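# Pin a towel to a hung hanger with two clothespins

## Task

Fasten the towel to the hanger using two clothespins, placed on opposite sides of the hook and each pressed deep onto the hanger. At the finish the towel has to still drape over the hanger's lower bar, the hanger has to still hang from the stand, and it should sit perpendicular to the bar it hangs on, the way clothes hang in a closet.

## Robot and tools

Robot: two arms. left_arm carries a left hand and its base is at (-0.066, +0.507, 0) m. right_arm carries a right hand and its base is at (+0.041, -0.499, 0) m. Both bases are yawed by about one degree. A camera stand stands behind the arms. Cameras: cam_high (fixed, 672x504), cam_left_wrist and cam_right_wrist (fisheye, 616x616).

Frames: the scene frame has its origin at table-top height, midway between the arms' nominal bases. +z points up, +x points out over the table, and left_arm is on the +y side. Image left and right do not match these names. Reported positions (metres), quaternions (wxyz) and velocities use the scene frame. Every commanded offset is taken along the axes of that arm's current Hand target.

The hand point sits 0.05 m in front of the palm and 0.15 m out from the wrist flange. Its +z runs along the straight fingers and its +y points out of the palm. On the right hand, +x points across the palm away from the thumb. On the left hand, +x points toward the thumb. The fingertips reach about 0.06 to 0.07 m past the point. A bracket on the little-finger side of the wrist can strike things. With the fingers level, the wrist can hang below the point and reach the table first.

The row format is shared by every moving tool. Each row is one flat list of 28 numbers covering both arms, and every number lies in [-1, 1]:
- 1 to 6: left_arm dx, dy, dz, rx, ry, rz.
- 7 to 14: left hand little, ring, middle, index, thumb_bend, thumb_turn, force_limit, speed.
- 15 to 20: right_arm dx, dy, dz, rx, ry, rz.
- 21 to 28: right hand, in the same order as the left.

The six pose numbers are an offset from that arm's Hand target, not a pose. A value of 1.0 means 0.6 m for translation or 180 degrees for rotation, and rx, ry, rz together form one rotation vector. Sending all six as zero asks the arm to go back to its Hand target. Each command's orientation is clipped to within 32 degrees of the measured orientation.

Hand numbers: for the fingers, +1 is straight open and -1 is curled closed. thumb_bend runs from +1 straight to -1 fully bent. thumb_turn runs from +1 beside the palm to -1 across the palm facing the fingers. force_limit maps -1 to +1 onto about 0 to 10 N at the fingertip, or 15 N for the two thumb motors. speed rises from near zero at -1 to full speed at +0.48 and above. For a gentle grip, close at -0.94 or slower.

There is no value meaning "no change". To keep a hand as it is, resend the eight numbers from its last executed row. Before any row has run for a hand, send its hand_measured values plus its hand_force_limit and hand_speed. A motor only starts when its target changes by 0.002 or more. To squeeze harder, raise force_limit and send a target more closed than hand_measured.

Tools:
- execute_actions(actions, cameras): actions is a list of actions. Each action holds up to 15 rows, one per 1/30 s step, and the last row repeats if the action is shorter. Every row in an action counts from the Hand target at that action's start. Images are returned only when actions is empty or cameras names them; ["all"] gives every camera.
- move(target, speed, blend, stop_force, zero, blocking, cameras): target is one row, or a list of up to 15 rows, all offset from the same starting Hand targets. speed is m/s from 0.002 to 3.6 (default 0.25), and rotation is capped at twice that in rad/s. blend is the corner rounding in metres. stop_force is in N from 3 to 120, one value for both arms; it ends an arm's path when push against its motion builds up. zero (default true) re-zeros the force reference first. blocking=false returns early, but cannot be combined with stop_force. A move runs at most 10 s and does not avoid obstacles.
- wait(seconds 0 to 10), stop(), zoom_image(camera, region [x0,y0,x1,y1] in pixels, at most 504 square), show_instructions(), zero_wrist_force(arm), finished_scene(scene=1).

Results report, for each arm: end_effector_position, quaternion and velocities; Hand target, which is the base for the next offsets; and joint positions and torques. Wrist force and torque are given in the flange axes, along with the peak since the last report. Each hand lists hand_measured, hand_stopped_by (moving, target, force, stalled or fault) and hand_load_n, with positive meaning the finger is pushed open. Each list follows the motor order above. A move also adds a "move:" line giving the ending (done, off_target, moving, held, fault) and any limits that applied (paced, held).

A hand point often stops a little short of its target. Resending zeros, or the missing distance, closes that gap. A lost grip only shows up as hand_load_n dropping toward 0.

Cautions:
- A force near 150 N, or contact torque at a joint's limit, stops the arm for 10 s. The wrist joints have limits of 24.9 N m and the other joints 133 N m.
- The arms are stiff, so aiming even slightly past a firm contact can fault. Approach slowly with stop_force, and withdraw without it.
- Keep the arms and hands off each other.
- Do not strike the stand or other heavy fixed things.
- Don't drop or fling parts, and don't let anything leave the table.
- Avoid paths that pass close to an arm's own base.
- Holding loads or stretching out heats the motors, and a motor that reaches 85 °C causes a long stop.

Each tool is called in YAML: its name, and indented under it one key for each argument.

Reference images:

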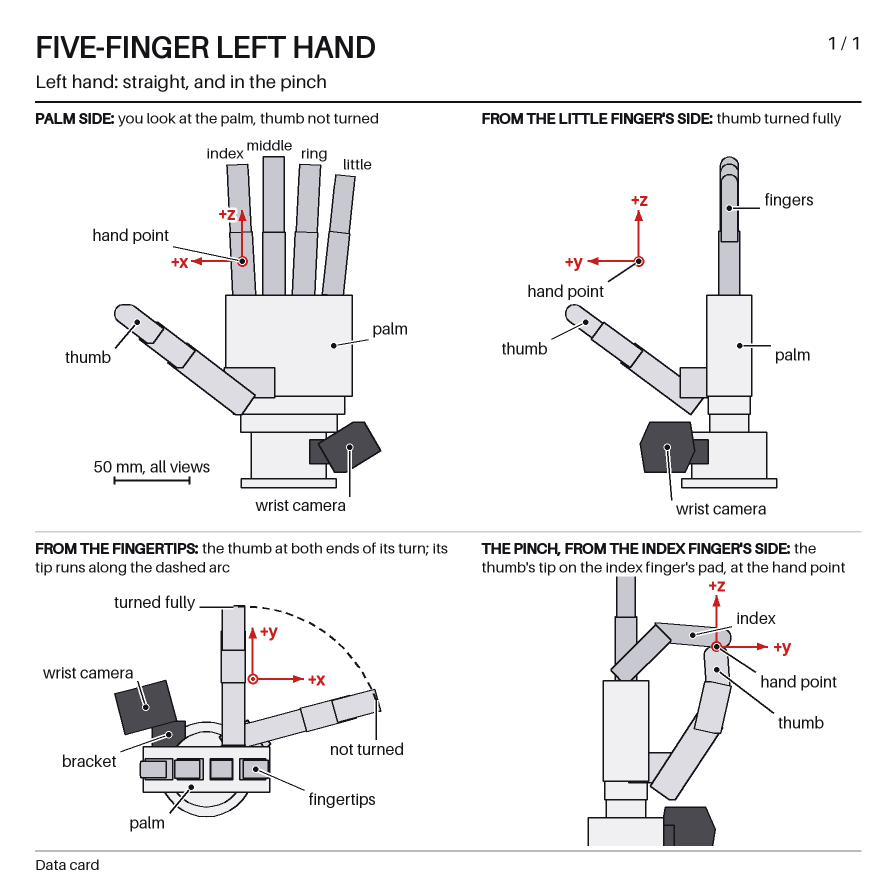

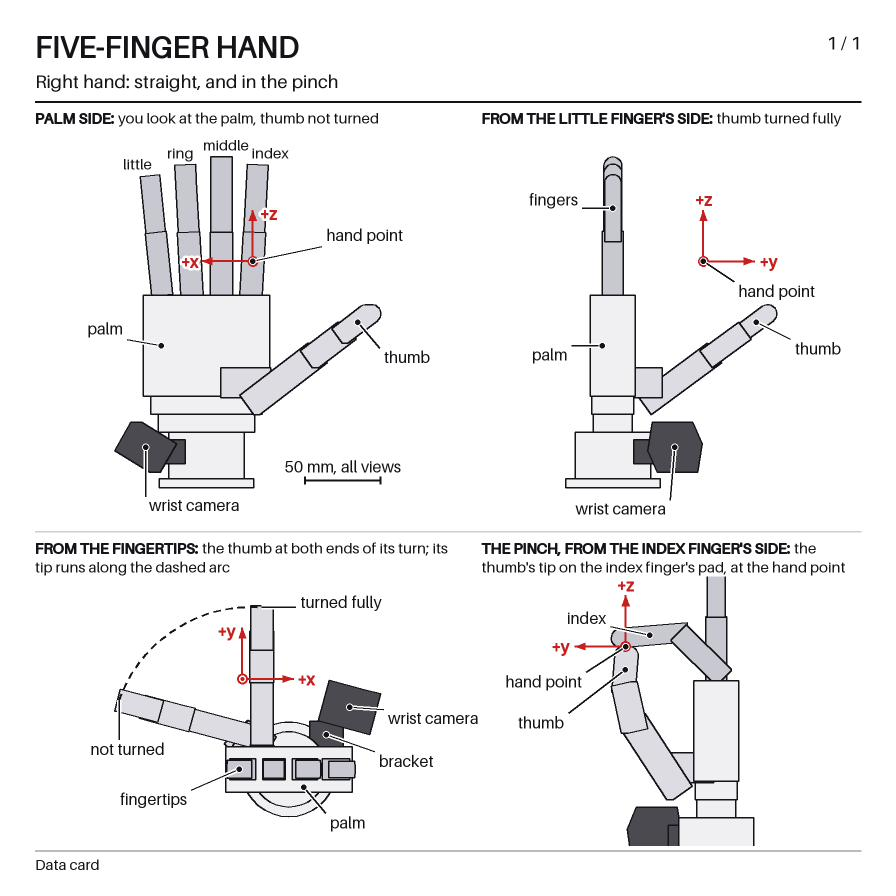

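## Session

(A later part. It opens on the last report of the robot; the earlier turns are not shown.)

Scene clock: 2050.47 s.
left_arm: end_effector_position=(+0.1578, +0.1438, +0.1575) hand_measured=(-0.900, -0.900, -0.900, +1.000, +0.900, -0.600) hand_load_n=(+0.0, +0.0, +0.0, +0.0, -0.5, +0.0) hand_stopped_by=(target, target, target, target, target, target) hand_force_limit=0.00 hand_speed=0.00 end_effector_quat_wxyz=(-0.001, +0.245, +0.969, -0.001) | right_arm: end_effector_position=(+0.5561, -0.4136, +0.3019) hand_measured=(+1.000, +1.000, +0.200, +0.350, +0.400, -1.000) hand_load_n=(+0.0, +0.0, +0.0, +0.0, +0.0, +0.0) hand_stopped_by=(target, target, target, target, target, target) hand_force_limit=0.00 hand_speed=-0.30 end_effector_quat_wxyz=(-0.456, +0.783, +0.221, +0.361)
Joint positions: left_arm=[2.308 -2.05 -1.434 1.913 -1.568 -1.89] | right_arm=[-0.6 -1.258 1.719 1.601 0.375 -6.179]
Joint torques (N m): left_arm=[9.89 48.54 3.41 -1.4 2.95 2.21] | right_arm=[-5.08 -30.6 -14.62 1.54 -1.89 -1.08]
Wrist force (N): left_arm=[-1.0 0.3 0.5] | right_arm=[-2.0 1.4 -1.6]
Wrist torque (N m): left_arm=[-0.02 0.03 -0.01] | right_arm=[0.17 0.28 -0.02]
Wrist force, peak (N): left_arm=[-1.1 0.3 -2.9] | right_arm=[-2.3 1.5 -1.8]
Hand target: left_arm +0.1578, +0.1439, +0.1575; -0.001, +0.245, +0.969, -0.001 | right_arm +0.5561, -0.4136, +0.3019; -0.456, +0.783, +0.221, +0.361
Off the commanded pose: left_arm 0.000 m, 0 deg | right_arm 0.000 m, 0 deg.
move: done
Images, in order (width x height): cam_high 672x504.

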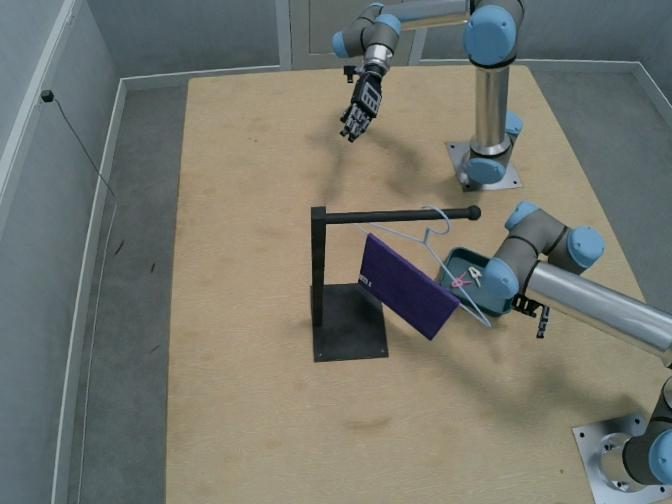

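move:
  target:
    - [-0.09,-0.13,0.0,0.3396,-0.1806,0.2792,1,1,0,0,0.64,-0.5,0,0,0,0,0,0,0,0,1,1,0.2,0.35,0.4,-1,0,-0.3]
    - [-0.1861,-0.2749,0.0958,0.3396,-0.1806,0.2792,1,1,0,0,0.64,-0.5,0,0,0,0,0,0,0,0,1,1,0.2,0.35,0.4,-1,0,-0.3]
  speed: 0.25
  cameras: ["cam_high","cam_left_wrist"]

zoom_image:
  camera: "cam_left_wrist"
  region: [180, 220, 380, 420]

Scene clock: 2073.07 s.
left_arm: end_effector_position=(+0.1775, -0.0544, +0.1003) hand_measured=(+1.000, +1.000, +0.000, +0.000, +0.640, -0.500) hand_load_n=(+0.0, +0.0, +0.0, +0.0, +0.0, +0.0) hand_stopped_by=(target, target, target, target, target, target) hand_force_limit=0.00 hand_speed=0.00 end_effector_quat_wxyz=(+0.131, +0.566, +0.613, -0.535) | right_arm: end_effector_position=(+0.5561, -0.4136, +0.3019) hand_measured=(+1.000, +1.000, +0.200, +0.350, +0.400, -1.000) hand_load_n=(+0.0, +0.0, +0.0, +0.0, +0.0, +0.0) hand_stopped_by=(target, target, target, target, target, target) hand_force_limit=0.00 hand_speed=-0.30 end_effector_quat_wxyz=(-0.456, +0.783, +0.221, +0.361)
Joint positions: left_arm=[2.544 -2.195 -1.597 2.39 -0.411 -0.769] | right_arm=[-0.6 -1.258 1.719 1.601 0.375 -6.179]
Joint torques (N m): left_arm=[-12.68 52.88 14.47 -1.17 -1.29 -1.98] | right_arm=[-4.8 -31.45 -14.23 1.56 -1.9 -1.27]
Wrist force (N): left_arm=[0.4 1.3 0.3] | right_arm=[-2.0 1.3 -1.7]
Wrist torque (N m): left_arm=[0.03 -0.06 0.18] | right_arm=[0.16 0.27 -0.03]
Wrist force, peak (N): left_arm=[0.3 2.2 0.8] | right_arm=[-2.3 1.5 -1.8]
Hand target: left_arm +0.1774, -0.0544, +0.1003; +0.131, +0.566, +0.613, -0.535 | right_arm +0.5561, -0.4136, +0.3019; -0.456, +0.783, +0.221, +0.361
Off the commanded pose: left_arm 0.000 m, 0 deg | right_arm 0.000 m, 0 deg.
move: done
camera_calibration:
cam_left_wrist: T_world_to_cam=[[-0.878215, 0.364918, 0.309149, 0.143473], [0.153534, 0.827293, -0.540382, 0.065868], [-0.452952, -0.427107, -0.782569, 0.248994], [0, 0, 0, 1]] pos_world=[0.228669, -0.000500881, 0.186094]
Images, in order (width x height): cam_high 672x504, cam_left_wrist 616x616.

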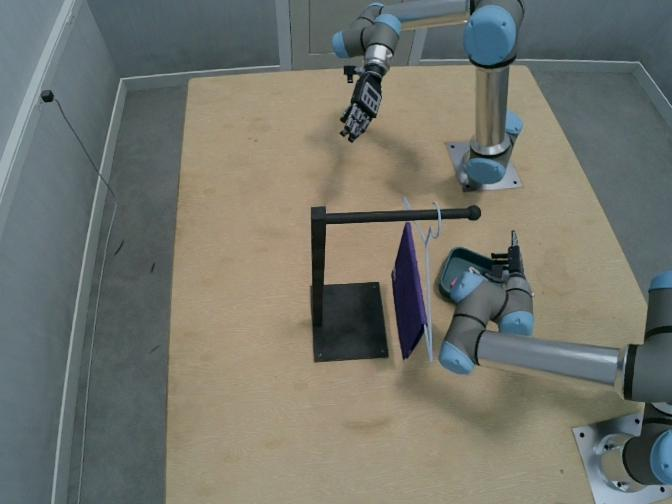

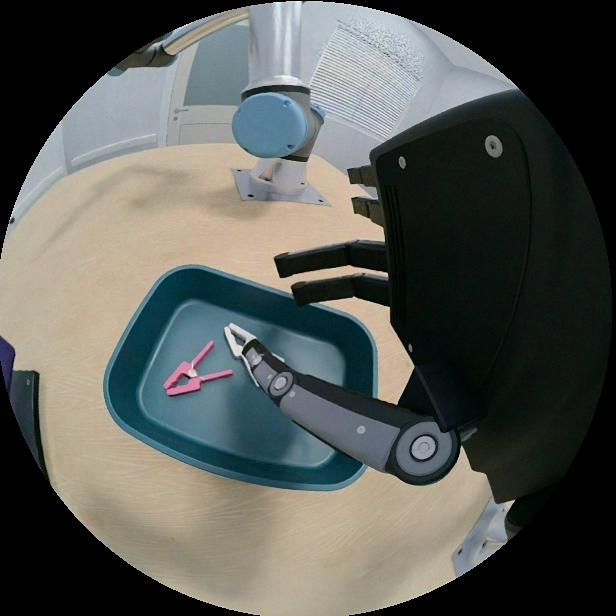

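Scaled by 2.520 from the camera's 616x616 image, which has a finer 880x880 frame.

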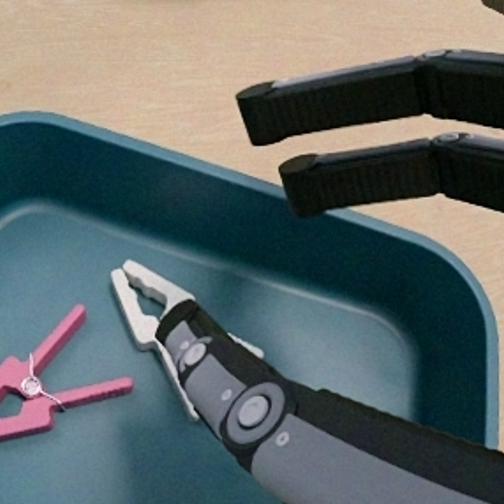

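move:
  target: [0.0887,0.0608,0.0463,0.0128,0.0084,0.0066,1,1,0,0,0.7,-0.5,0,0,0,0,0,0,0,0,1,1,0.2,0.35,0.4,-1,0,-0.3]
  speed: 0.1
  stop_force: 5
  cameras: ["cam_left_wrist"]

zoom_image:
  camera: "cam_left_wrist"
  region: [180, 200, 380, 400]

Scene clock: 2094.37 s.
left_arm: end_effector_position=(+0.1782, -0.0550, +0.0301) hand_measured=(+1.000, +1.000, +0.000, +0.000, +0.700, -0.500) hand_load_n=(+0.0, +0.0, +0.0, +0.0, +0.0, +0.5) hand_stopped_by=(target, target, target, target, target, target) hand_force_limit=0.00 hand_speed=0.00 end_effector_quat_wxyz=(+0.117, +0.582, +0.598, -0.538) | right_arm: end_effector_position=(+0.5561, -0.4136, +0.3019) hand_measured=(+1.000, +1.000, +0.200, +0.350, +0.400, -1.000) hand_load_n=(+0.0, +0.0, +0.0, +0.0, +0.0, +0.5) hand_stopped_by=(target, target, target, target, target, target) hand_force_limit=0.00 hand_speed=-0.30 end_effector_quat_wxyz=(-0.456, +0.783, +0.221, +0.361)
Joint positions: left_arm=[2.549 -2.347 -1.587 2.401 -0.405 -0.626] | right_arm=[-0.6 -1.258 1.719 1.601 0.375 -6.179]
Joint torques (N m): left_arm=[10.65 27.7 23.46 -4.3 4.39 2.44] | right_arm=[-3.96 -31.35 -15.04 1.51 -2.02 -1]
Wrist force (N): left_arm=[0.6 1.6 0.1] | right_arm=[-2.0 1.3 -1.6]
Wrist torque (N m): left_arm=[0.08 -0.08 0.00] | right_arm=[0.14 0.28 -0.03]
Wrist force, peak (N): left_arm=[1.0 1.9 0.4] | right_arm=[-2.2 1.4 -1.9]
Hand target: left_arm +0.1782, -0.0550, +0.0301; +0.117, +0.582, +0.598, -0.538 | right_arm +0.5561, -0.4136, +0.3019; -0.456, +0.783, +0.221, +0.361
Off the commanded pose: left_arm 0.000 m, 0 deg | right_arm 0.000 m, 0 deg.
move: done
camera_calibration:
cam_left_wrist: T_world_to_cam=[[-0.857907, 0.410391, 0.309151, 0.164941], [0.196541, 0.818046, -0.540529, 0.0200744], [-0.474728, -0.402963, -0.782467, 0.199286], [0, 0, 0, 1]] pos_world=[0.232166, -0.00380719, 0.115794]
Images, in order (width x height): cam_left_wrist 616x616.

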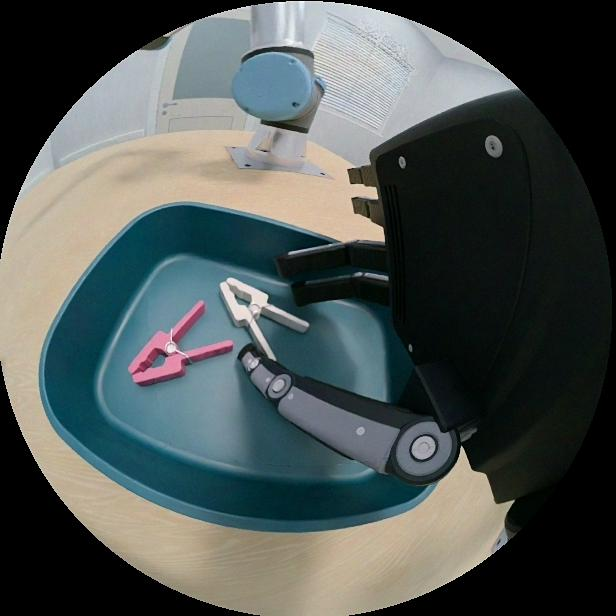

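Scaled by 2.520 from the camera's 616x616 image, which has a finer 880x880 frame.

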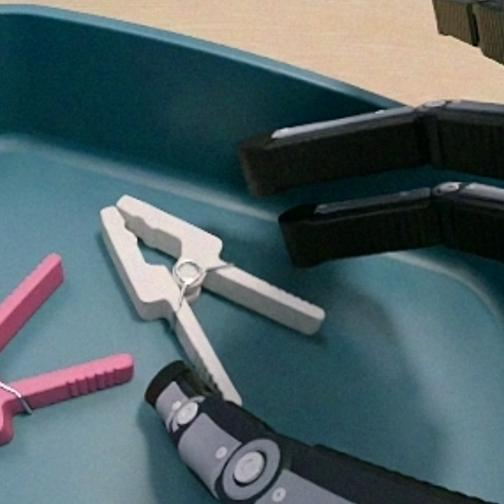

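move:
  target: [0.0046,0.0030,0.0024,0,0,0,1,1,0,0,0.66,-0.5,0,0,0,0,0,0,0,0,1,1,0.2,0.35,0.4,-1,0,-0.3]
  speed: 0.03
  stop_force: 4

move:
  target: [0,0,0,0,0,0,1,1,0,-0.2,0.66,-0.5,-0.4,-0.8,0,0,0,0,0,0,1,1,0.2,0.35,0.4,-1,0,-0.3]
  speed: 0.03
  cameras: ["cam_left_wrist"]

zoom_image:
  camera: "cam_left_wrist"
  region: [180, 200, 380, 400]

Scene clock: 2107.87 s.
left_arm: end_effector_position=(+0.1782, -0.0550, +0.0265) hand_measured=(+1.000, +1.000, +0.000, +0.000, +0.660, -0.500) hand_load_n=(+0.0, +0.0, +0.0, +0.0, -0.5, -0.5) hand_stopped_by=(target, target, target, target, target, target) hand_force_limit=0.00 hand_speed=0.00 end_effector_quat_wxyz=(+0.117, +0.582, +0.598, -0.538) | right_arm: end_effector_position=(+0.5561, -0.4136, +0.3019) hand_measured=(+1.000, +1.000, +0.200, +0.350, +0.400, -1.000) hand_load_n=(+0.0, +0.0, +0.0, +0.0, +0.0, +0.0) hand_stopped_by=(target, target, target, target, target, target) hand_force_limit=0.00 hand_speed=-0.30 end_effector_quat_wxyz=(-0.456, +0.783, +0.221, +0.361)
Joint positions: left_arm=[2.549 -2.353 -1.588 2.408 -0.405 -0.627] | right_arm=[-0.6 -1.258 1.719 1.601 0.375 -6.179]
Joint torques (N m): left_arm=[-7.08 29.07 -2.33 -1.33 4.03 -1.45] | right_arm=[-4.46 -33.18 -15.08 1.54 -2.1 -1.08]
Wrist force (N): left_arm=[0.0 1.0 -0.4] | right_arm=[-2.1 1.4 -1.7]
Wrist torque (N m): left_arm=[0.04 -0.07 0.01] | right_arm=[0.18 0.30 -0.03]
Wrist force, peak (N): left_arm=[0.6 1.9 0.1] | right_arm=[-2.1 1.6 -1.9]
Hand target: left_arm +0.1782, -0.0550, +0.0265; +0.117, +0.582, +0.598, -0.538 | right_arm +0.5561, -0.4136, +0.3019; -0.456, +0.783, +0.221, +0.361
Off the commanded pose: left_arm 0.000 m, 0 deg | right_arm 0.000 m, 0 deg.
move: done

Scene clock: 2108.50 s.
left_arm: end_effector_position=(+0.1782, -0.0550, +0.0265) hand_measured=(+1.000, +1.000, +0.000, -0.200, +0.660, -0.500) hand_load_n=(+0.0, +0.0, +0.0, +0.0, +0.0, -0.5) hand_stopped_by=(target, target, target, target, target, target) hand_force_limit=-0.40 hand_speed=-0.80 end_effector_quat_wxyz=(+0.117, +0.582, +0.598, -0.538) | right_arm: end_effector_position=(+0.5561, -0.4136, +0.3019) hand_measured=(+1.000, +1.000, +0.200, +0.350, +0.400, -1.000) hand_load_n=(+0.0, +0.0, +0.0, +0.0, +0.0, +0.0) hand_stopped_by=(target, target, target, target, target, target) hand_force_limit=0.00 hand_speed=-0.30 end_effector_quat_wxyz=(-0.456, +0.783, +0.221, +0.361)
Joint positions: left_arm=[2.549 -2.353 -1.588 2.408 -0.405 -0.627] | right_arm=[-0.6 -1.258 1.719 1.601 0.375 -6.179]
Joint torques (N m): left_arm=[-11.01 28.4 -1.4 -1.35 3.63 -1.29] | right_arm=[-3.57 -31.83 -14.97 1.45 -2.25 -1.11]
Wrist force (N): left_arm=[-0.1 0.9 -0.6] | right_arm=[-2.2 1.6 -1.7]
Wrist torque (N m): left_arm=[0.04 -0.08 0.02] | right_arm=[0.20 0.31 -0.03]
Wrist force, peak (N): left_arm=[0.1 1.1 -0.4] | right_arm=[-2.2 1.6 -1.7]
Hand target: left_arm +0.1782, -0.0550, +0.0265; +0.117, +0.582, +0.598, -0.538 | right_arm +0.5561, -0.4136, +0.3019; -0.456, +0.783, +0.221, +0.361
Off the commanded pose: left_arm 0.000 m, 0 deg | right_arm 0.000 m, 0 deg.
move: done
camera_calibration:
cam_left_wrist: T_world_to_cam=[[-0.857927, 0.410375, 0.309119, 0.165976], [0.196503, 0.818013, -0.540593, 0.0181643], [-0.474709, -0.403047, -0.782435, 0.196413], [0, 0, 0, 1]] pos_world=[0.232065, -0.00380746, 0.112194]
Images, in order (width x height): cam_left_wrist 616x616.

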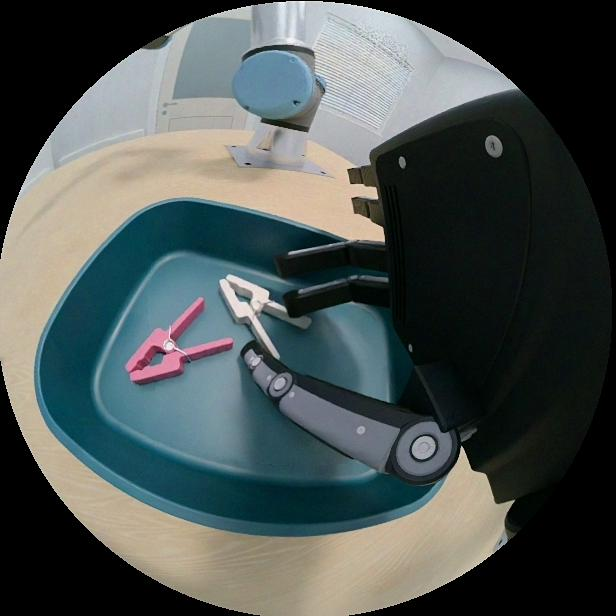

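Scaled by 2.520 from the camera's 616x616 image, which has a finer 880x880 frame.

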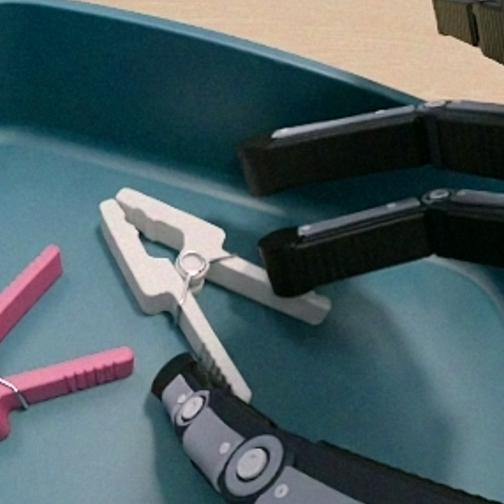

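move:
  target: [0.0015,0.0010,0.0008,0,0,0,1,1,0,-0.2,0.40,-0.5,-0.5,-0.88,0,0,0,0,0,0,1,1,0.2,0.35,0.4,-1,0,-0.3]
  speed: 0.03

move:
  target: [0,0,0,0,0,0,1,1,0,-0.2,0.40,-0.5,-0.5,-0.88,0,0,0,0,0,0,1,1,0.2,0.35,0.4,-1,0,-0.3]
  speed: 0.03
  cameras: ["cam_left_wrist"]

zoom_image:
  camera: "cam_left_wrist"
  region: [180, 200, 380, 400]

Scene clock: 2116.47 s.
left_arm: end_effector_position=(+0.1782, -0.0551, +0.0253) hand_measured=(+1.000, +1.000, +0.000, -0.200, +0.400, -0.500) hand_load_n=(+0.0, +0.0, +0.0, +0.0, +0.0, +0.0) hand_stopped_by=(target, target, target, target, target, target) hand_force_limit=-0.50 hand_speed=-0.88 end_effector_quat_wxyz=(+0.117, +0.582, +0.598, -0.538) | right_arm: end_effector_position=(+0.5561, -0.4136, +0.3019) hand_measured=(+1.000, +1.000, +0.200, +0.350, +0.400, -1.000) hand_load_n=(+0.0, +0.0, +0.0, +0.0, +0.0, +0.5) hand_stopped_by=(target, target, target, target, target, target) hand_force_limit=0.00 hand_speed=-0.30 end_effector_quat_wxyz=(-0.456, +0.783, +0.221, +0.361)
Joint positions: left_arm=[2.549 -2.355 -1.588 2.41 -0.405 -0.627] | right_arm=[-0.6 -1.258 1.719 1.601 0.375 -6.179]
Joint torques (N m): left_arm=[-12.17 32.6 0.9 -1.17 2.34 -1.6] | right_arm=[-3.84 -33.87 -15.71 1.57 -1.99 -0.91]
Wrist force (N): left_arm=[0.7 1.4 0.1] | right_arm=[-1.9 1.2 -1.8]
Wrist torque (N m): left_arm=[0.04 -0.09 0.01] | right_arm=[0.15 0.27 -0.02]
Wrist force, peak (N): left_arm=[-1.1 0.6 -1.8] | right_arm=[-2.2 1.6 -1.8]
Hand target: left_arm +0.1782, -0.0551, +0.0253; +0.117, +0.582, +0.598, -0.538 | right_arm +0.5561, -0.4136, +0.3019; -0.456, +0.783, +0.221, +0.361
Off the commanded pose: left_arm 0.000 m, 0 deg | right_arm 0.000 m, 0 deg.
move: done

Scene clock: 2116.97 s.
left_arm: end_effector_position=(+0.1782, -0.0551, +0.0253) hand_measured=(+1.000, +1.000, +0.000, -0.200, +0.400, -0.500) hand_load_n=(+0.0, -0.5, +0.0, +0.0, +0.0, +0.0) hand_stopped_by=(target, target, target, target, target, target) hand_force_limit=-0.50 hand_speed=-0.88 end_effector_quat_wxyz=(+0.117, +0.582, +0.598, -0.538) | right_arm: end_effector_position=(+0.5561, -0.4136, +0.3019) hand_measured=(+1.000, +1.000, +0.200, +0.350, +0.400, -1.000) hand_load_n=(-0.5, +0.0, +0.0, +0.0, +0.0, +0.0) hand_stopped_by=(target, target, target, target, target, target) hand_force_limit=0.00 hand_speed=-0.30 end_effector_quat_wxyz=(-0.456, +0.783, +0.221, +0.361)
Joint positions: left_arm=[2.549 -2.355 -1.588 2.41 -0.405 -0.627] | right_arm=[-0.6 -1.258 1.719 1.601 0.375 -6.179]
Joint torques (N m): left_arm=[-13.09 33.36 1.94 -1.15 2.03 -1.8] | right_arm=[-3.54 -32.79 -15.4 1.6 -2.04 -1.02]
Wrist force (N): left_arm=[0.7 1.5 -0.1] | right_arm=[-2.1 1.3 -1.8]
Wrist torque (N m): left_arm=[0.07 -0.09 0.00] | right_arm=[0.16 0.30 -0.03]
Wrist force, peak (N): left_arm=[0.6 1.6 -0.1] | right_arm=[-2.3 1.5 -1.7]
Hand target: left_arm +0.1782, -0.0551, +0.0253; +0.117, +0.582, +0.598, -0.538 | right_arm +0.5561, -0.4136, +0.3019; -0.456, +0.783, +0.221, +0.361
Off the commanded pose: left_arm 0.000 m, 0 deg | right_arm 0.000 m, 0 deg.
move: done
camera_calibration:
cam_left_wrist: T_world_to_cam=[[-0.857907, 0.410391, 0.309151, 0.16638], [0.196541, 0.818046, -0.540529, 0.0175814], [-0.474728, -0.402963, -0.782467, 0.195443], [0, 0, 0, 1]] pos_world=[0.232066, -0.00390719, 0.110994]
Images, in order (width x height): cam_left_wrist 616x616.

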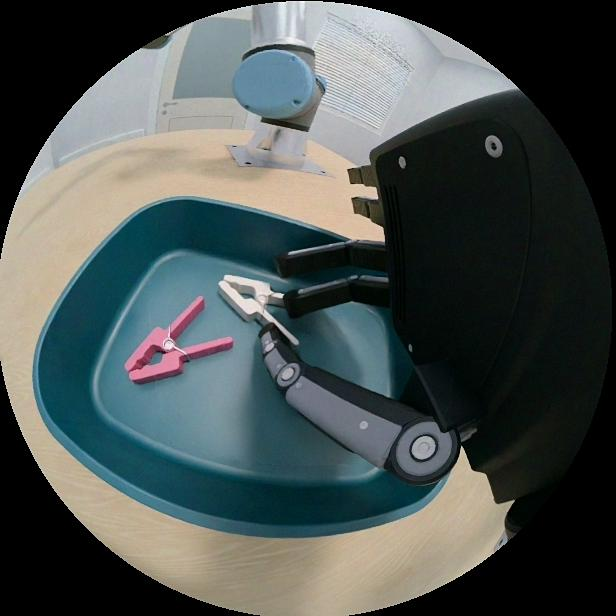

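Scaled by 2.520 from the camera's 616x616 image, which has a finer 880x880 frame.

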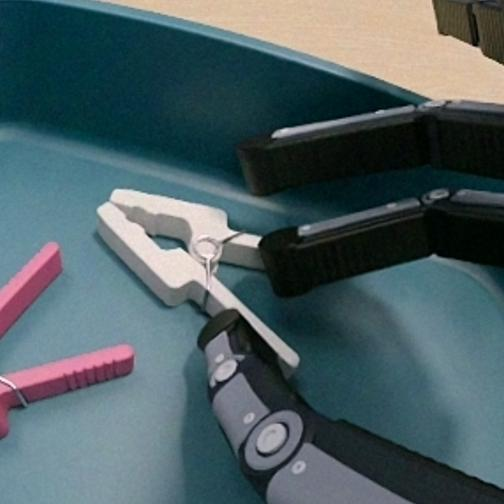

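move:
  target: [0.0051,0.0034,0.0026,0,0,0,1,1,0,-0.2,0.40,-0.5,-0.5,-0.88,0,0,0,0,0,0,1,1,0.2,0.35,0.4,-1,0,-0.3]
  speed: 0.01
  stop_force: 3

move:
  target: [0,0,0,0,0,0,1,1,0,-0.2,0.30,-0.5,-0.3,-0.9,0,0,0,0,0,0,1,1,0.2,0.35,0.4,-1,0,-0.3]
  speed: 0.03
  cameras: ["cam_left_wrist"]

zoom_image:
  camera: "cam_left_wrist"
  region: [180, 200, 380, 400]

Scene clock: 2125.87 s.
left_arm: end_effector_position=(+0.1782, -0.0551, +0.0213) hand_measured=(+1.000, +1.000, +0.000, -0.200, +0.400, -0.500) hand_load_n=(+0.0, +0.0, +0.0, +0.0, +0.0, +0.0) hand_stopped_by=(target, target, target, target, target, target) hand_force_limit=-0.50 hand_speed=-0.88 end_effector_quat_wxyz=(+0.117, +0.582, +0.598, -0.538) | right_arm: end_effector_position=(+0.5561, -0.4136, +0.3019) hand_measured=(+1.000, +1.000, +0.200, +0.350, +0.400, -1.000) hand_load_n=(+0.0, +0.0, +0.0, +0.0, +0.0, +0.0) hand_stopped_by=(target, target, target, target, target, target) hand_force_limit=0.00 hand_speed=-0.30 end_effector_quat_wxyz=(-0.456, +0.783, +0.221, +0.361)
Joint positions: left_arm=[2.549 -2.362 -1.588 2.417 -0.405 -0.627] | right_arm=[-0.6 -1.258 1.719 1.601 0.375 -6.179]
Joint torques (N m): left_arm=[-4.84 29.62 -1.43 -1.24 -0.13 1.62] | right_arm=[-2.91 -33.05 -15.1 1.51 -2.12 -1.09]
Wrist force (N): left_arm=[0.4 1.2 0.0] | right_arm=[-2.0 1.5 -1.8]
Wrist torque (N m): left_arm=[0.04 -0.08 0.01] | right_arm=[0.19 0.28 -0.02]
Wrist force, peak (N): left_arm=[0.7 1.7 -0.1] | right_arm=[-2.3 1.3 -2.0]
Hand target: left_arm +0.1782, -0.0550, +0.0213; +0.117, +0.582, +0.598, -0.538 | right_arm +0.5561, -0.4136, +0.3019; -0.456, +0.783, +0.221, +0.361
Off the commanded pose: left_arm 0.000 m, 0 deg | right_arm 0.000 m, 0 deg.
move: done

Scene clock: 2126.80 s.
left_arm: end_effector_position=(+0.1782, -0.0551, +0.0213) hand_measured=(+1.000, +1.000, +0.000, -0.200, +0.300, -0.500) hand_load_n=(+0.0, +0.0, +0.0, +0.0, +0.0, +0.0) hand_stopped_by=(target, target, target, target, target, target) hand_force_limit=-0.30 hand_speed=-0.90 end_effector_quat_wxyz=(+0.117, +0.582, +0.598, -0.538) | right_arm: end_effector_position=(+0.5561, -0.4136, +0.3019) hand_measured=(+1.000, +1.000, +0.200, +0.350, +0.400, -1.000) hand_load_n=(+0.0, +0.0, +0.0, +0.0, +0.0, +0.0) hand_stopped_by=(target, target, target, target, target, target) hand_force_limit=0.00 hand_speed=-0.30 end_effector_quat_wxyz=(-0.456, +0.783, +0.221, +0.361)
Joint positions: left_arm=[2.549 -2.362 -1.588 2.417 -0.405 -0.627] | right_arm=[-0.6 -1.258 1.719 1.601 0.375 -6.179]
Joint torques (N m): left_arm=[2.67 29.82 -0.71 -1.38 -0.21 1.63] | right_arm=[-3.93 -33.43 -14.96 1.4 -1.97 -0.92]
Wrist force (N): left_arm=[0.5 1.4 0.2] | right_arm=[-2.3 1.5 -1.7]
Wrist torque (N m): left_arm=[0.03 -0.06 0.00] | right_arm=[0.18 0.32 -0.04]
Wrist force, peak (N): left_arm=[0.6 1.6 0.0] | right_arm=[-2.3 1.4 -1.7]
Hand target: left_arm +0.1782, -0.0550, +0.0213; +0.117, +0.582, +0.598, -0.538 | right_arm +0.5561, -0.4136, +0.3019; -0.456, +0.783, +0.221, +0.361
Off the commanded pose: left_arm 0.000 m, 0 deg | right_arm 0.000 m, 0 deg.
move: done
camera_calibration:
cam_left_wrist: T_world_to_cam=[[-0.857891, 0.410461, 0.309104, 0.167619], [0.196615, 0.818011, -0.540555, 0.0154049], [-0.474727, -0.402963, -0.782467, 0.192313], [0, 0, 0, 1]] pos_world=[0.232066, -0.00390752, 0.106994]
Images, in order (width x height): cam_left_wrist 616x616.

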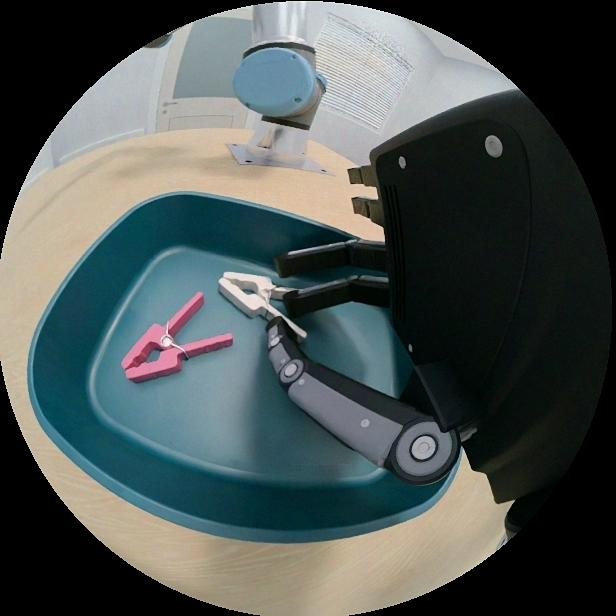

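Scaled by 2.520 from the camera's 616x616 image, which has a finer 880x880 frame.

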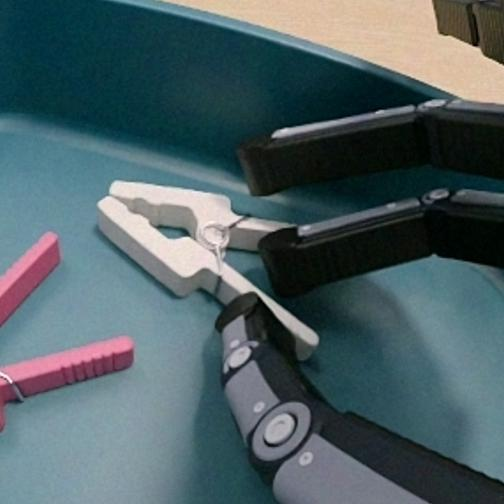

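move:
  target:
    - [0,0,0,0,0,0,1,1,0,0,0.62,-0.5,-0.3,-0.3,0,0,0,0,0,0,1,1,0.2,0.35,0.4,-1,0,-0.3]
    - [-0.0319,-0.0211,-0.0165,0,0,0,1,1,0,0,0.66,-0.62,-0.3,0,0,0,0,0,0,0,1,1,0.2,0.35,0.4,-1,0,-0.3]
    - [-0.0385,-0.0237,0.005,-0.0936,-0.0619,-0.0484,1,1,0,0,0.66,-0.62,-0.3,0,0,0,0,0,0,0,1,1,0.2,0.35,0.4,-1,0,-0.3]
  speed: 0.1
  cameras: ["cam_left_wrist"]

zoom_image:
  camera: "cam_left_wrist"
  region: [180, 200, 380, 400]

Scene clock: 2151.73 s.
left_arm: end_effector_position=(+0.1719, -0.0669, +0.0450) hand_measured=(+1.000, +1.000, +0.000, +0.000, +0.660, -0.620) hand_load_n=(+0.0, +0.0, +0.0, +0.0, +0.0, +0.5) hand_stopped_by=(target, target, target, target, target, target) hand_force_limit=-0.30 hand_speed=0.00 end_effector_quat_wxyz=(+0.217, +0.457, +0.699, -0.506) | right_arm: end_effector_position=(+0.5561, -0.4136, +0.3019) hand_measured=(+1.000, +1.000, +0.200, +0.350, +0.400, -1.000) hand_load_n=(+0.0, +0.0, +0.0, +0.0, +0.0, +0.5) hand_stopped_by=(target, target, target, target, target, target) hand_force_limit=0.00 hand_speed=-0.30 end_effector_quat_wxyz=(-0.456, +0.783, +0.221, +0.361)
Joint positions: left_arm=[2.446 -2.049 -1.844 3.165 -0.634 -1.536] | right_arm=[-0.6 -1.258 1.719 1.601 0.375 -6.179]
Joint torques (N m): left_arm=[-13.74 45.44 1.91 0.37 -2.1 -1.72] | right_arm=[-3.98 -33.1 -15.05 1.56 -2.01 -0.93]
Wrist force (N): left_arm=[0.4 1.6 -0.2] | right_arm=[-2.0 1.5 -1.8]
Wrist torque (N m): left_arm=[0.09 -0.11 0.18] | right_arm=[0.19 0.28 -0.02]
Wrist force, peak (N): left_arm=[-14.3 -17.1 -4.3] | right_arm=[-2.1 1.5 -1.9]
Hand target: left_arm +0.1719, -0.0669, +0.0450; +0.217, +0.457, +0.699, -0.506 | right_arm +0.5561, -0.4136, +0.3019; -0.456, +0.783, +0.221, +0.361
Off the commanded pose: left_arm 0.000 m, 0 deg | right_arm 0.000 m, 0 deg.
move: done
camera_calibration:
cam_left_wrist: T_world_to_cam=[[-0.948894, 0.0590481, 0.31002, 0.151792], [-0.124568, 0.832503, -0.539835, 0.0953304], [-0.289969, -0.550865, -0.782602, 0.1615], [0, 0, 0, 1]] pos_world=[0.20274, 0.000639081, 0.130795]
Images, in order (width x height): cam_left_wrist 616x616.

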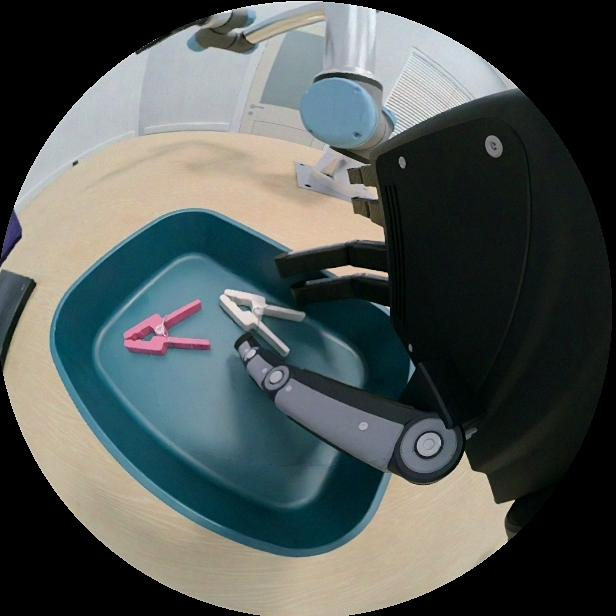

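Scaled by 2.520 from the camera's 616x616 image, which has a finer 880x880 frame.

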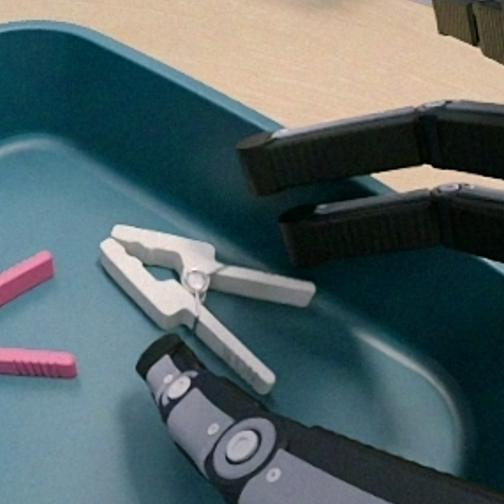

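move:
  target:
    - [0.0080,0.0071,-0.0247,0,0,0,1,1,0,0,-0.4,-1,-0.3,0,0,0,0,0,0,0,1,1,0.2,0.35,0.4,-1,0,-0.3]
    - [0.0354,0.0253,-0.0105,0,0,0,1,1,0,0,-0.4,-1,-0.3,0,0,0,0,0,0,0,1,1,0.2,0.35,0.4,-1,0,-0.3]
  speed: 0.08
  cameras: ["cam_left_wrist"]

zoom_image:
  camera: "cam_left_wrist"
  region: [180, 200, 380, 400]

Scene clock: 2169.43 s.
left_arm: end_effector_position=(+0.1756, -0.0512, +0.0236) hand_measured=(+1.000, +1.000, +0.000, +0.000, -0.400, -1.000) hand_load_n=(+0.0, -0.5, +0.5, +0.0, +0.0, +0.0) hand_stopped_by=(target, target, target, target, target, target) hand_force_limit=-0.30 hand_speed=0.00 end_effector_quat_wxyz=(+0.217, +0.457, +0.699, -0.506) | right_arm: end_effector_position=(+0.5561, -0.4136, +0.3019) hand_measured=(+1.000, +1.000, +0.200, +0.350, +0.400, -1.000) hand_load_n=(+0.0, +0.0, +0.0, +0.0, +0.0, +0.0) hand_stopped_by=(target, target, target, target, target, target) hand_force_limit=0.00 hand_speed=-0.30 end_effector_quat_wxyz=(-0.456, +0.783, +0.221, +0.361)
Joint positions: left_arm=[2.482 -2.074 -1.885 3.199 -0.608 -1.494] | right_arm=[-0.6 -1.258 1.719 1.601 0.375 -6.179]
Joint torques (N m): left_arm=[-7.05 20.19 0.73 -0.34 0.93 -1.93] | right_arm=[-3.29 -32.26 -15.3 1.5 -2.17 -0.99]
Wrist force (N): left_arm=[0.8 1.8 0.3] | right_arm=[-2.3 1.3 -1.8]
Wrist torque (N m): left_arm=[0.09 -0.12 0.06] | right_arm=[0.16 0.32 -0.04]
Wrist force, peak (N): left_arm=[1.2 2.0 0.6] | right_arm=[-2.2 1.5 -1.9]
Hand target: left_arm +0.1755, -0.0512, +0.0235; +0.217, +0.457, +0.699, -0.506 | right_arm +0.5561, -0.4136, +0.3019; -0.456, +0.783, +0.221, +0.361
Off the commanded pose: left_arm 0.000 m, 0 deg | right_arm 0.000 m, 0 deg.
move: done
camera_calibration:
cam_left_wrist: T_world_to_cam=[[-0.948912, 0.0589141, 0.309993, 0.161044], [-0.124686, 0.832455, -0.539881, 0.0710614], [-0.289862, -0.550951, -0.782581, 0.154428], [0, 0, 0, 1]] pos_world=[0.20644, 0.016439, 0.109294]
Images, in order (width x height): cam_left_wrist 616x616.

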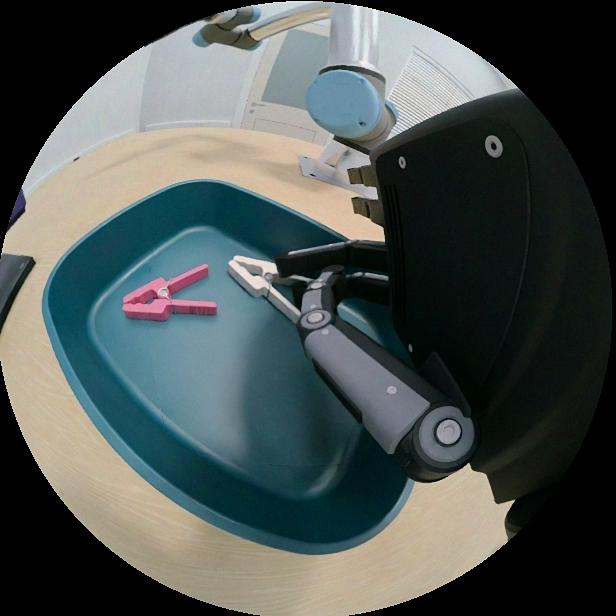

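Scaled by 2.520 from the camera's 616x616 image, which has a finer 880x880 frame.

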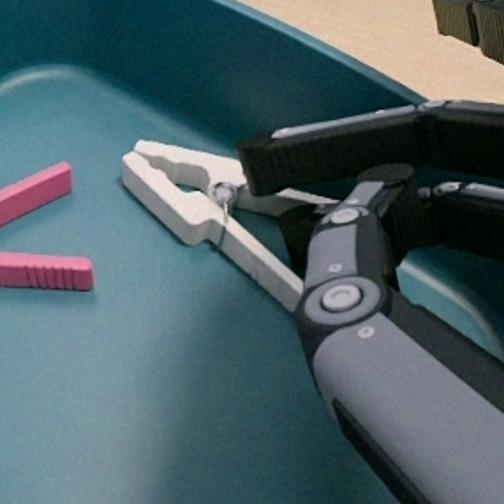

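move:
  target: [0.0092,0.0121,-0.0333,0,0,0,1,1,0,0,-0.4,-1,-0.3,0,0,0,0,0,0,0,1,1,0.2,0.35,0.4,-1,0,-0.3]
  speed: 0.08
  cameras: ["cam_left_wrist", "cam_high"]

zoom_image:
  camera: "cam_left_wrist"
  region: [180, 200, 380, 400]

zoom_image:
  camera: "cam_high"
  region: [436, 236, 526, 316]

Scene clock: 2176.17 s.
left_arm: end_effector_position=(+0.1822, -0.0304, +0.0235) hand_measured=(+1.000, +1.000, +0.000, +0.000, -0.400, -1.000) hand_load_n=(+0.0, +0.0, +0.0, +0.0, +0.0, +0.0) hand_stopped_by=(target, target, target, target, target, target) hand_force_limit=-0.30 hand_speed=0.00 end_effector_quat_wxyz=(+0.217, +0.457, +0.699, -0.506) | right_arm: end_effector_position=(+0.5561, -0.4136, +0.3019) hand_measured=(+1.000, +1.000, +0.200, +0.350, +0.400, -1.000) hand_load_n=(+0.0, +0.0, +0.0, +0.0, +0.0, +0.0) hand_stopped_by=(target, target, target, target, target, target) hand_force_limit=0.00 hand_speed=-0.30 end_effector_quat_wxyz=(-0.456, +0.783, +0.221, +0.361)
Joint positions: left_arm=[2.534 -2.065 -1.916 3.165 -0.571 -1.427] | right_arm=[-0.6 -1.258 1.719 1.601 0.375 -6.179]
Joint torques (N m): left_arm=[13.27 45.88 -0.77 -2.87 4.02 2.21] | right_arm=[-4.71 -32.78 -15.94 1.45 -2.27 -1.07]
Wrist force (N): left_arm=[0.5 1.7 0.4] | right_arm=[-2.1 1.3 -1.7]
Wrist torque (N m): left_arm=[0.07 -0.06 0.00] | right_arm=[0.16 0.29 -0.03]
Wrist force, peak (N): left_arm=[0.8 1.8 0.5] | right_arm=[-2.2 1.4 -1.8]
Hand target: left_arm +0.1822, -0.0303, +0.0235; +0.217, +0.457, +0.699, -0.506 | right_arm +0.5561, -0.4136, +0.3019; -0.456, +0.783, +0.221, +0.361
Off the commanded pose: left_arm 0.000 m, 0 deg | right_arm 0.000 m, 0 deg.
move: done
camera_calibration:
cam_left_wrist: T_world_to_cam=[[-0.948884, 0.0589669, 0.310068, 0.166191], [-0.124682, 0.832462, -0.539871, 0.0545255], [-0.289954, -0.550935, -0.782558, 0.167768], [0, 0, 0, 1]] pos_world=[0.213139, 0.037239, 0.109194]
Images, in order (width x height): cam_high 672x504, cam_left_wrist 616x616.

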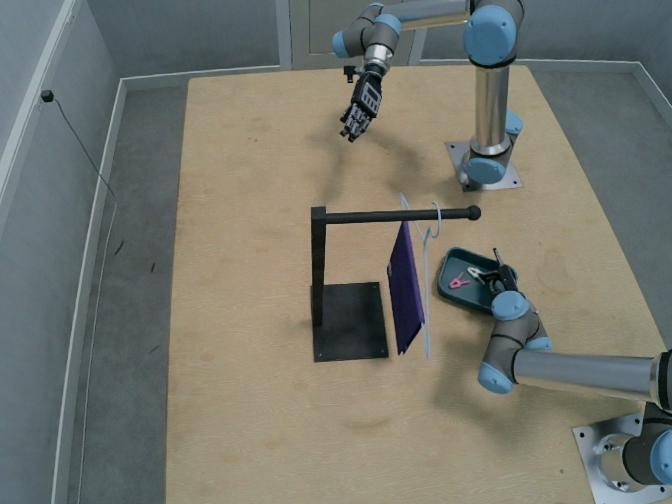

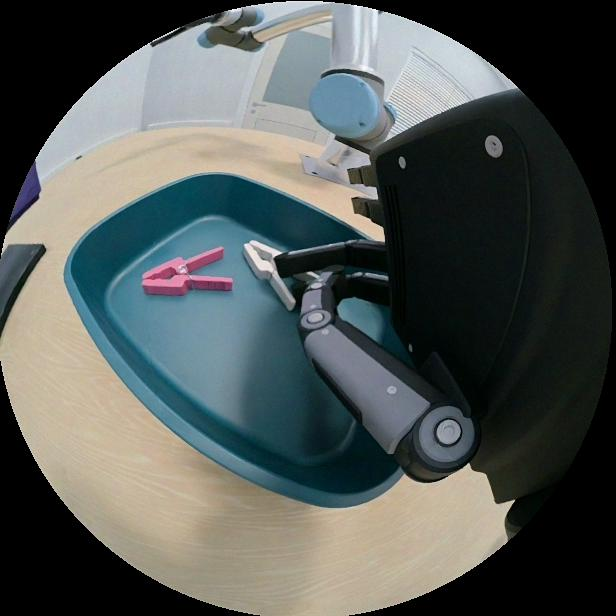

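Scaled by 2.520 from the camera's 616x616 image, which has a finer 880x880 frame.

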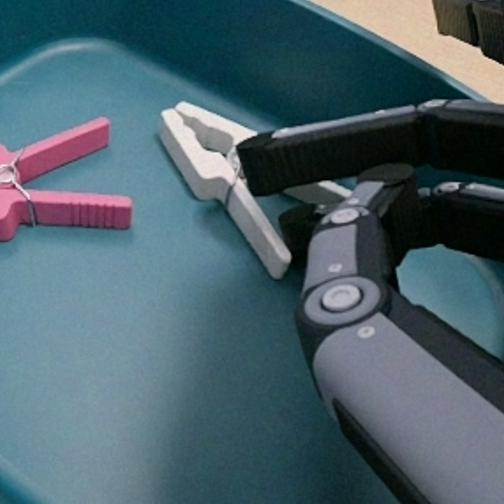

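Scaled by 5.600 from the camera's 672x504 image, which has a finer 960x720 frame.

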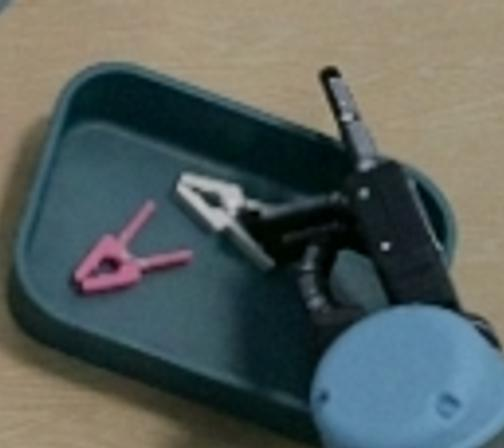

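move:
  target:
    - [0.0005,0.0145,-0.0193,0,0,0,1,1,0,0,-0.4,-1,-0.3,0,0,0,0,0,0,0,1,1,0.2,0.35,0.4,-1,0,-0.3]
    - [-0.0506,-0.0193,-0.0457,0,0,0,1,1,0,0,-0.4,-1,-0.3,0,0,0,0,0,0,0,1,1,0.2,0.35,0.4,-1,0,-0.3]
  speed: 0.08
  cameras: ["cam_left_wrist", "cam_high"]

zoom_image:
  camera: "cam_left_wrist"
  region: [180, 200, 380, 400]

zoom_image:
  camera: "cam_high"
  region: [436, 236, 526, 316]

Scene clock: 2214.63 s.
left_arm: end_effector_position=(+0.1915, -0.0190, +0.0634) hand_measured=(+1.000, +1.000, +0.000, +0.000, -0.400, -1.000) hand_load_n=(+0.0, +0.0, +0.0, +0.0, +0.0, +0.0) hand_stopped_by=(target, target, target, target, target, target) hand_force_limit=-0.30 hand_speed=0.00 end_effector_quat_wxyz=(+0.217, +0.457, +0.699, -0.506) | right_arm: end_effector_position=(+0.5561, -0.4136, +0.3019) hand_measured=(+1.000, +1.000, +0.200, +0.350, +0.400, -1.000) hand_load_n=(+0.0, +0.0, +0.0, +0.0, +0.0, +0.0) hand_stopped_by=(target, target, target, target, target, target) hand_force_limit=0.00 hand_speed=-0.30 end_effector_quat_wxyz=(-0.456, +0.783, +0.221, +0.361)
Joint positions: left_arm=[2.571 -2 -1.894 3.033 -0.546 -1.375] | right_arm=[-0.6 -1.258 1.719 1.601 0.375 -6.179]
Joint torques (N m): left_arm=[12.16 45.44 24.82 -3.4 4 2.18] | right_arm=[-1.84 -32.96 -16.16 1.6 -2.2 -0.89]
Wrist force (N): left_arm=[0.6 1.7 0.4] | right_arm=[-1.9 1.5 -1.8]
Wrist torque (N m): left_arm=[0.07 -0.08 -0.01] | right_arm=[0.19 0.26 -0.01]
Wrist force, peak (N): left_arm=[1.0 2.2 0.5] | right_arm=[-2.3 1.6 -1.7]
Hand target: left_arm +0.1915, -0.0190, +0.0634; +0.217, +0.457, +0.699, -0.506 | right_arm +0.5561, -0.4136, +0.3019; -0.456, +0.783, +0.221, +0.361
Off the commanded pose: left_arm 0.000 m, 0 deg | right_arm 0.000 m, 0 deg.
move: done
camera_calibration:
cam_left_wrist: T_world_to_cam=[[-0.948884, 0.0589669, 0.310068, 0.161978], [-0.124682, 0.832462, -0.539871, 0.0678191], [-0.289954, -0.550935, -0.782558, 0.207914], [0, 0, 0, 1]] pos_world=[0.222439, 0.048539, 0.149094]
Images, in order (width x height): cam_high 672x504, cam_left_wrist 616x616.

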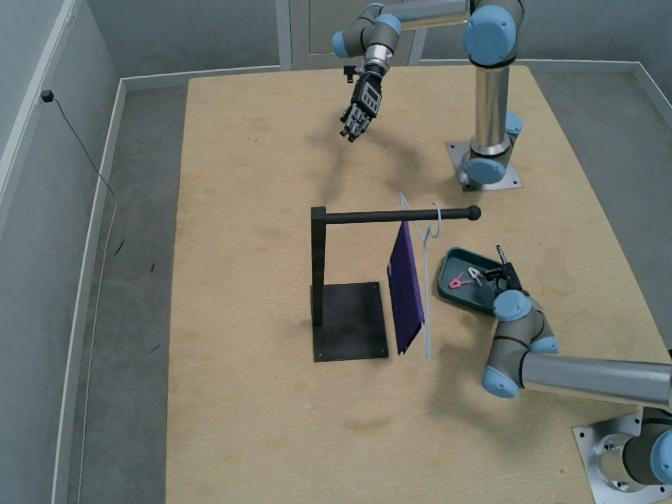

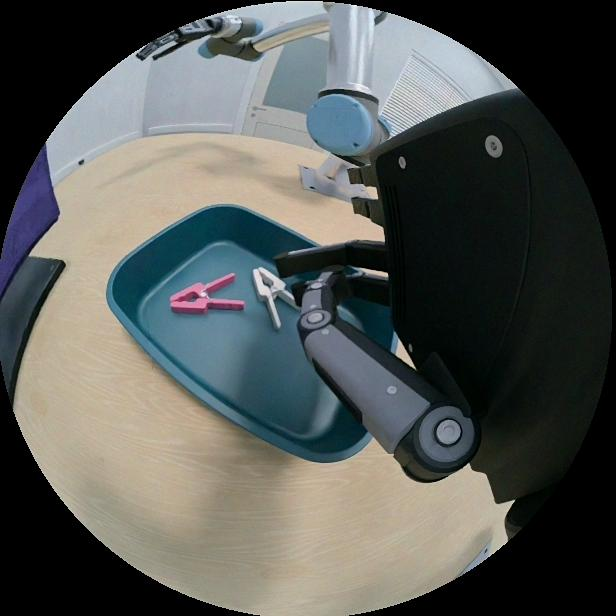

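Scaled by 2.520 from the camera's 616x616 image, which has a finer 880x880 frame.

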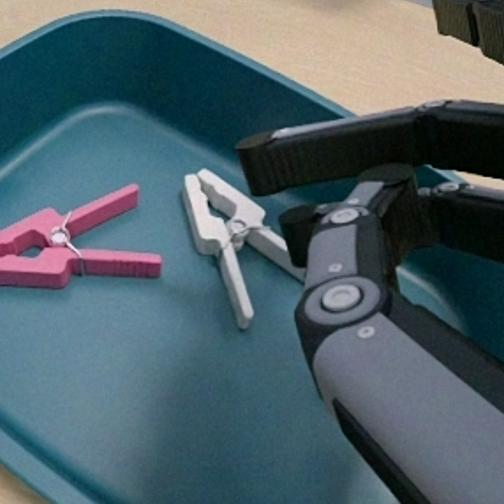

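Scaled by 5.600 from the camera's 672x504 image, which has a finer 960x720 frame.

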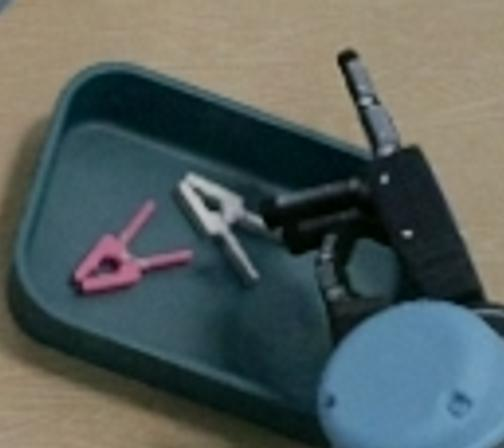

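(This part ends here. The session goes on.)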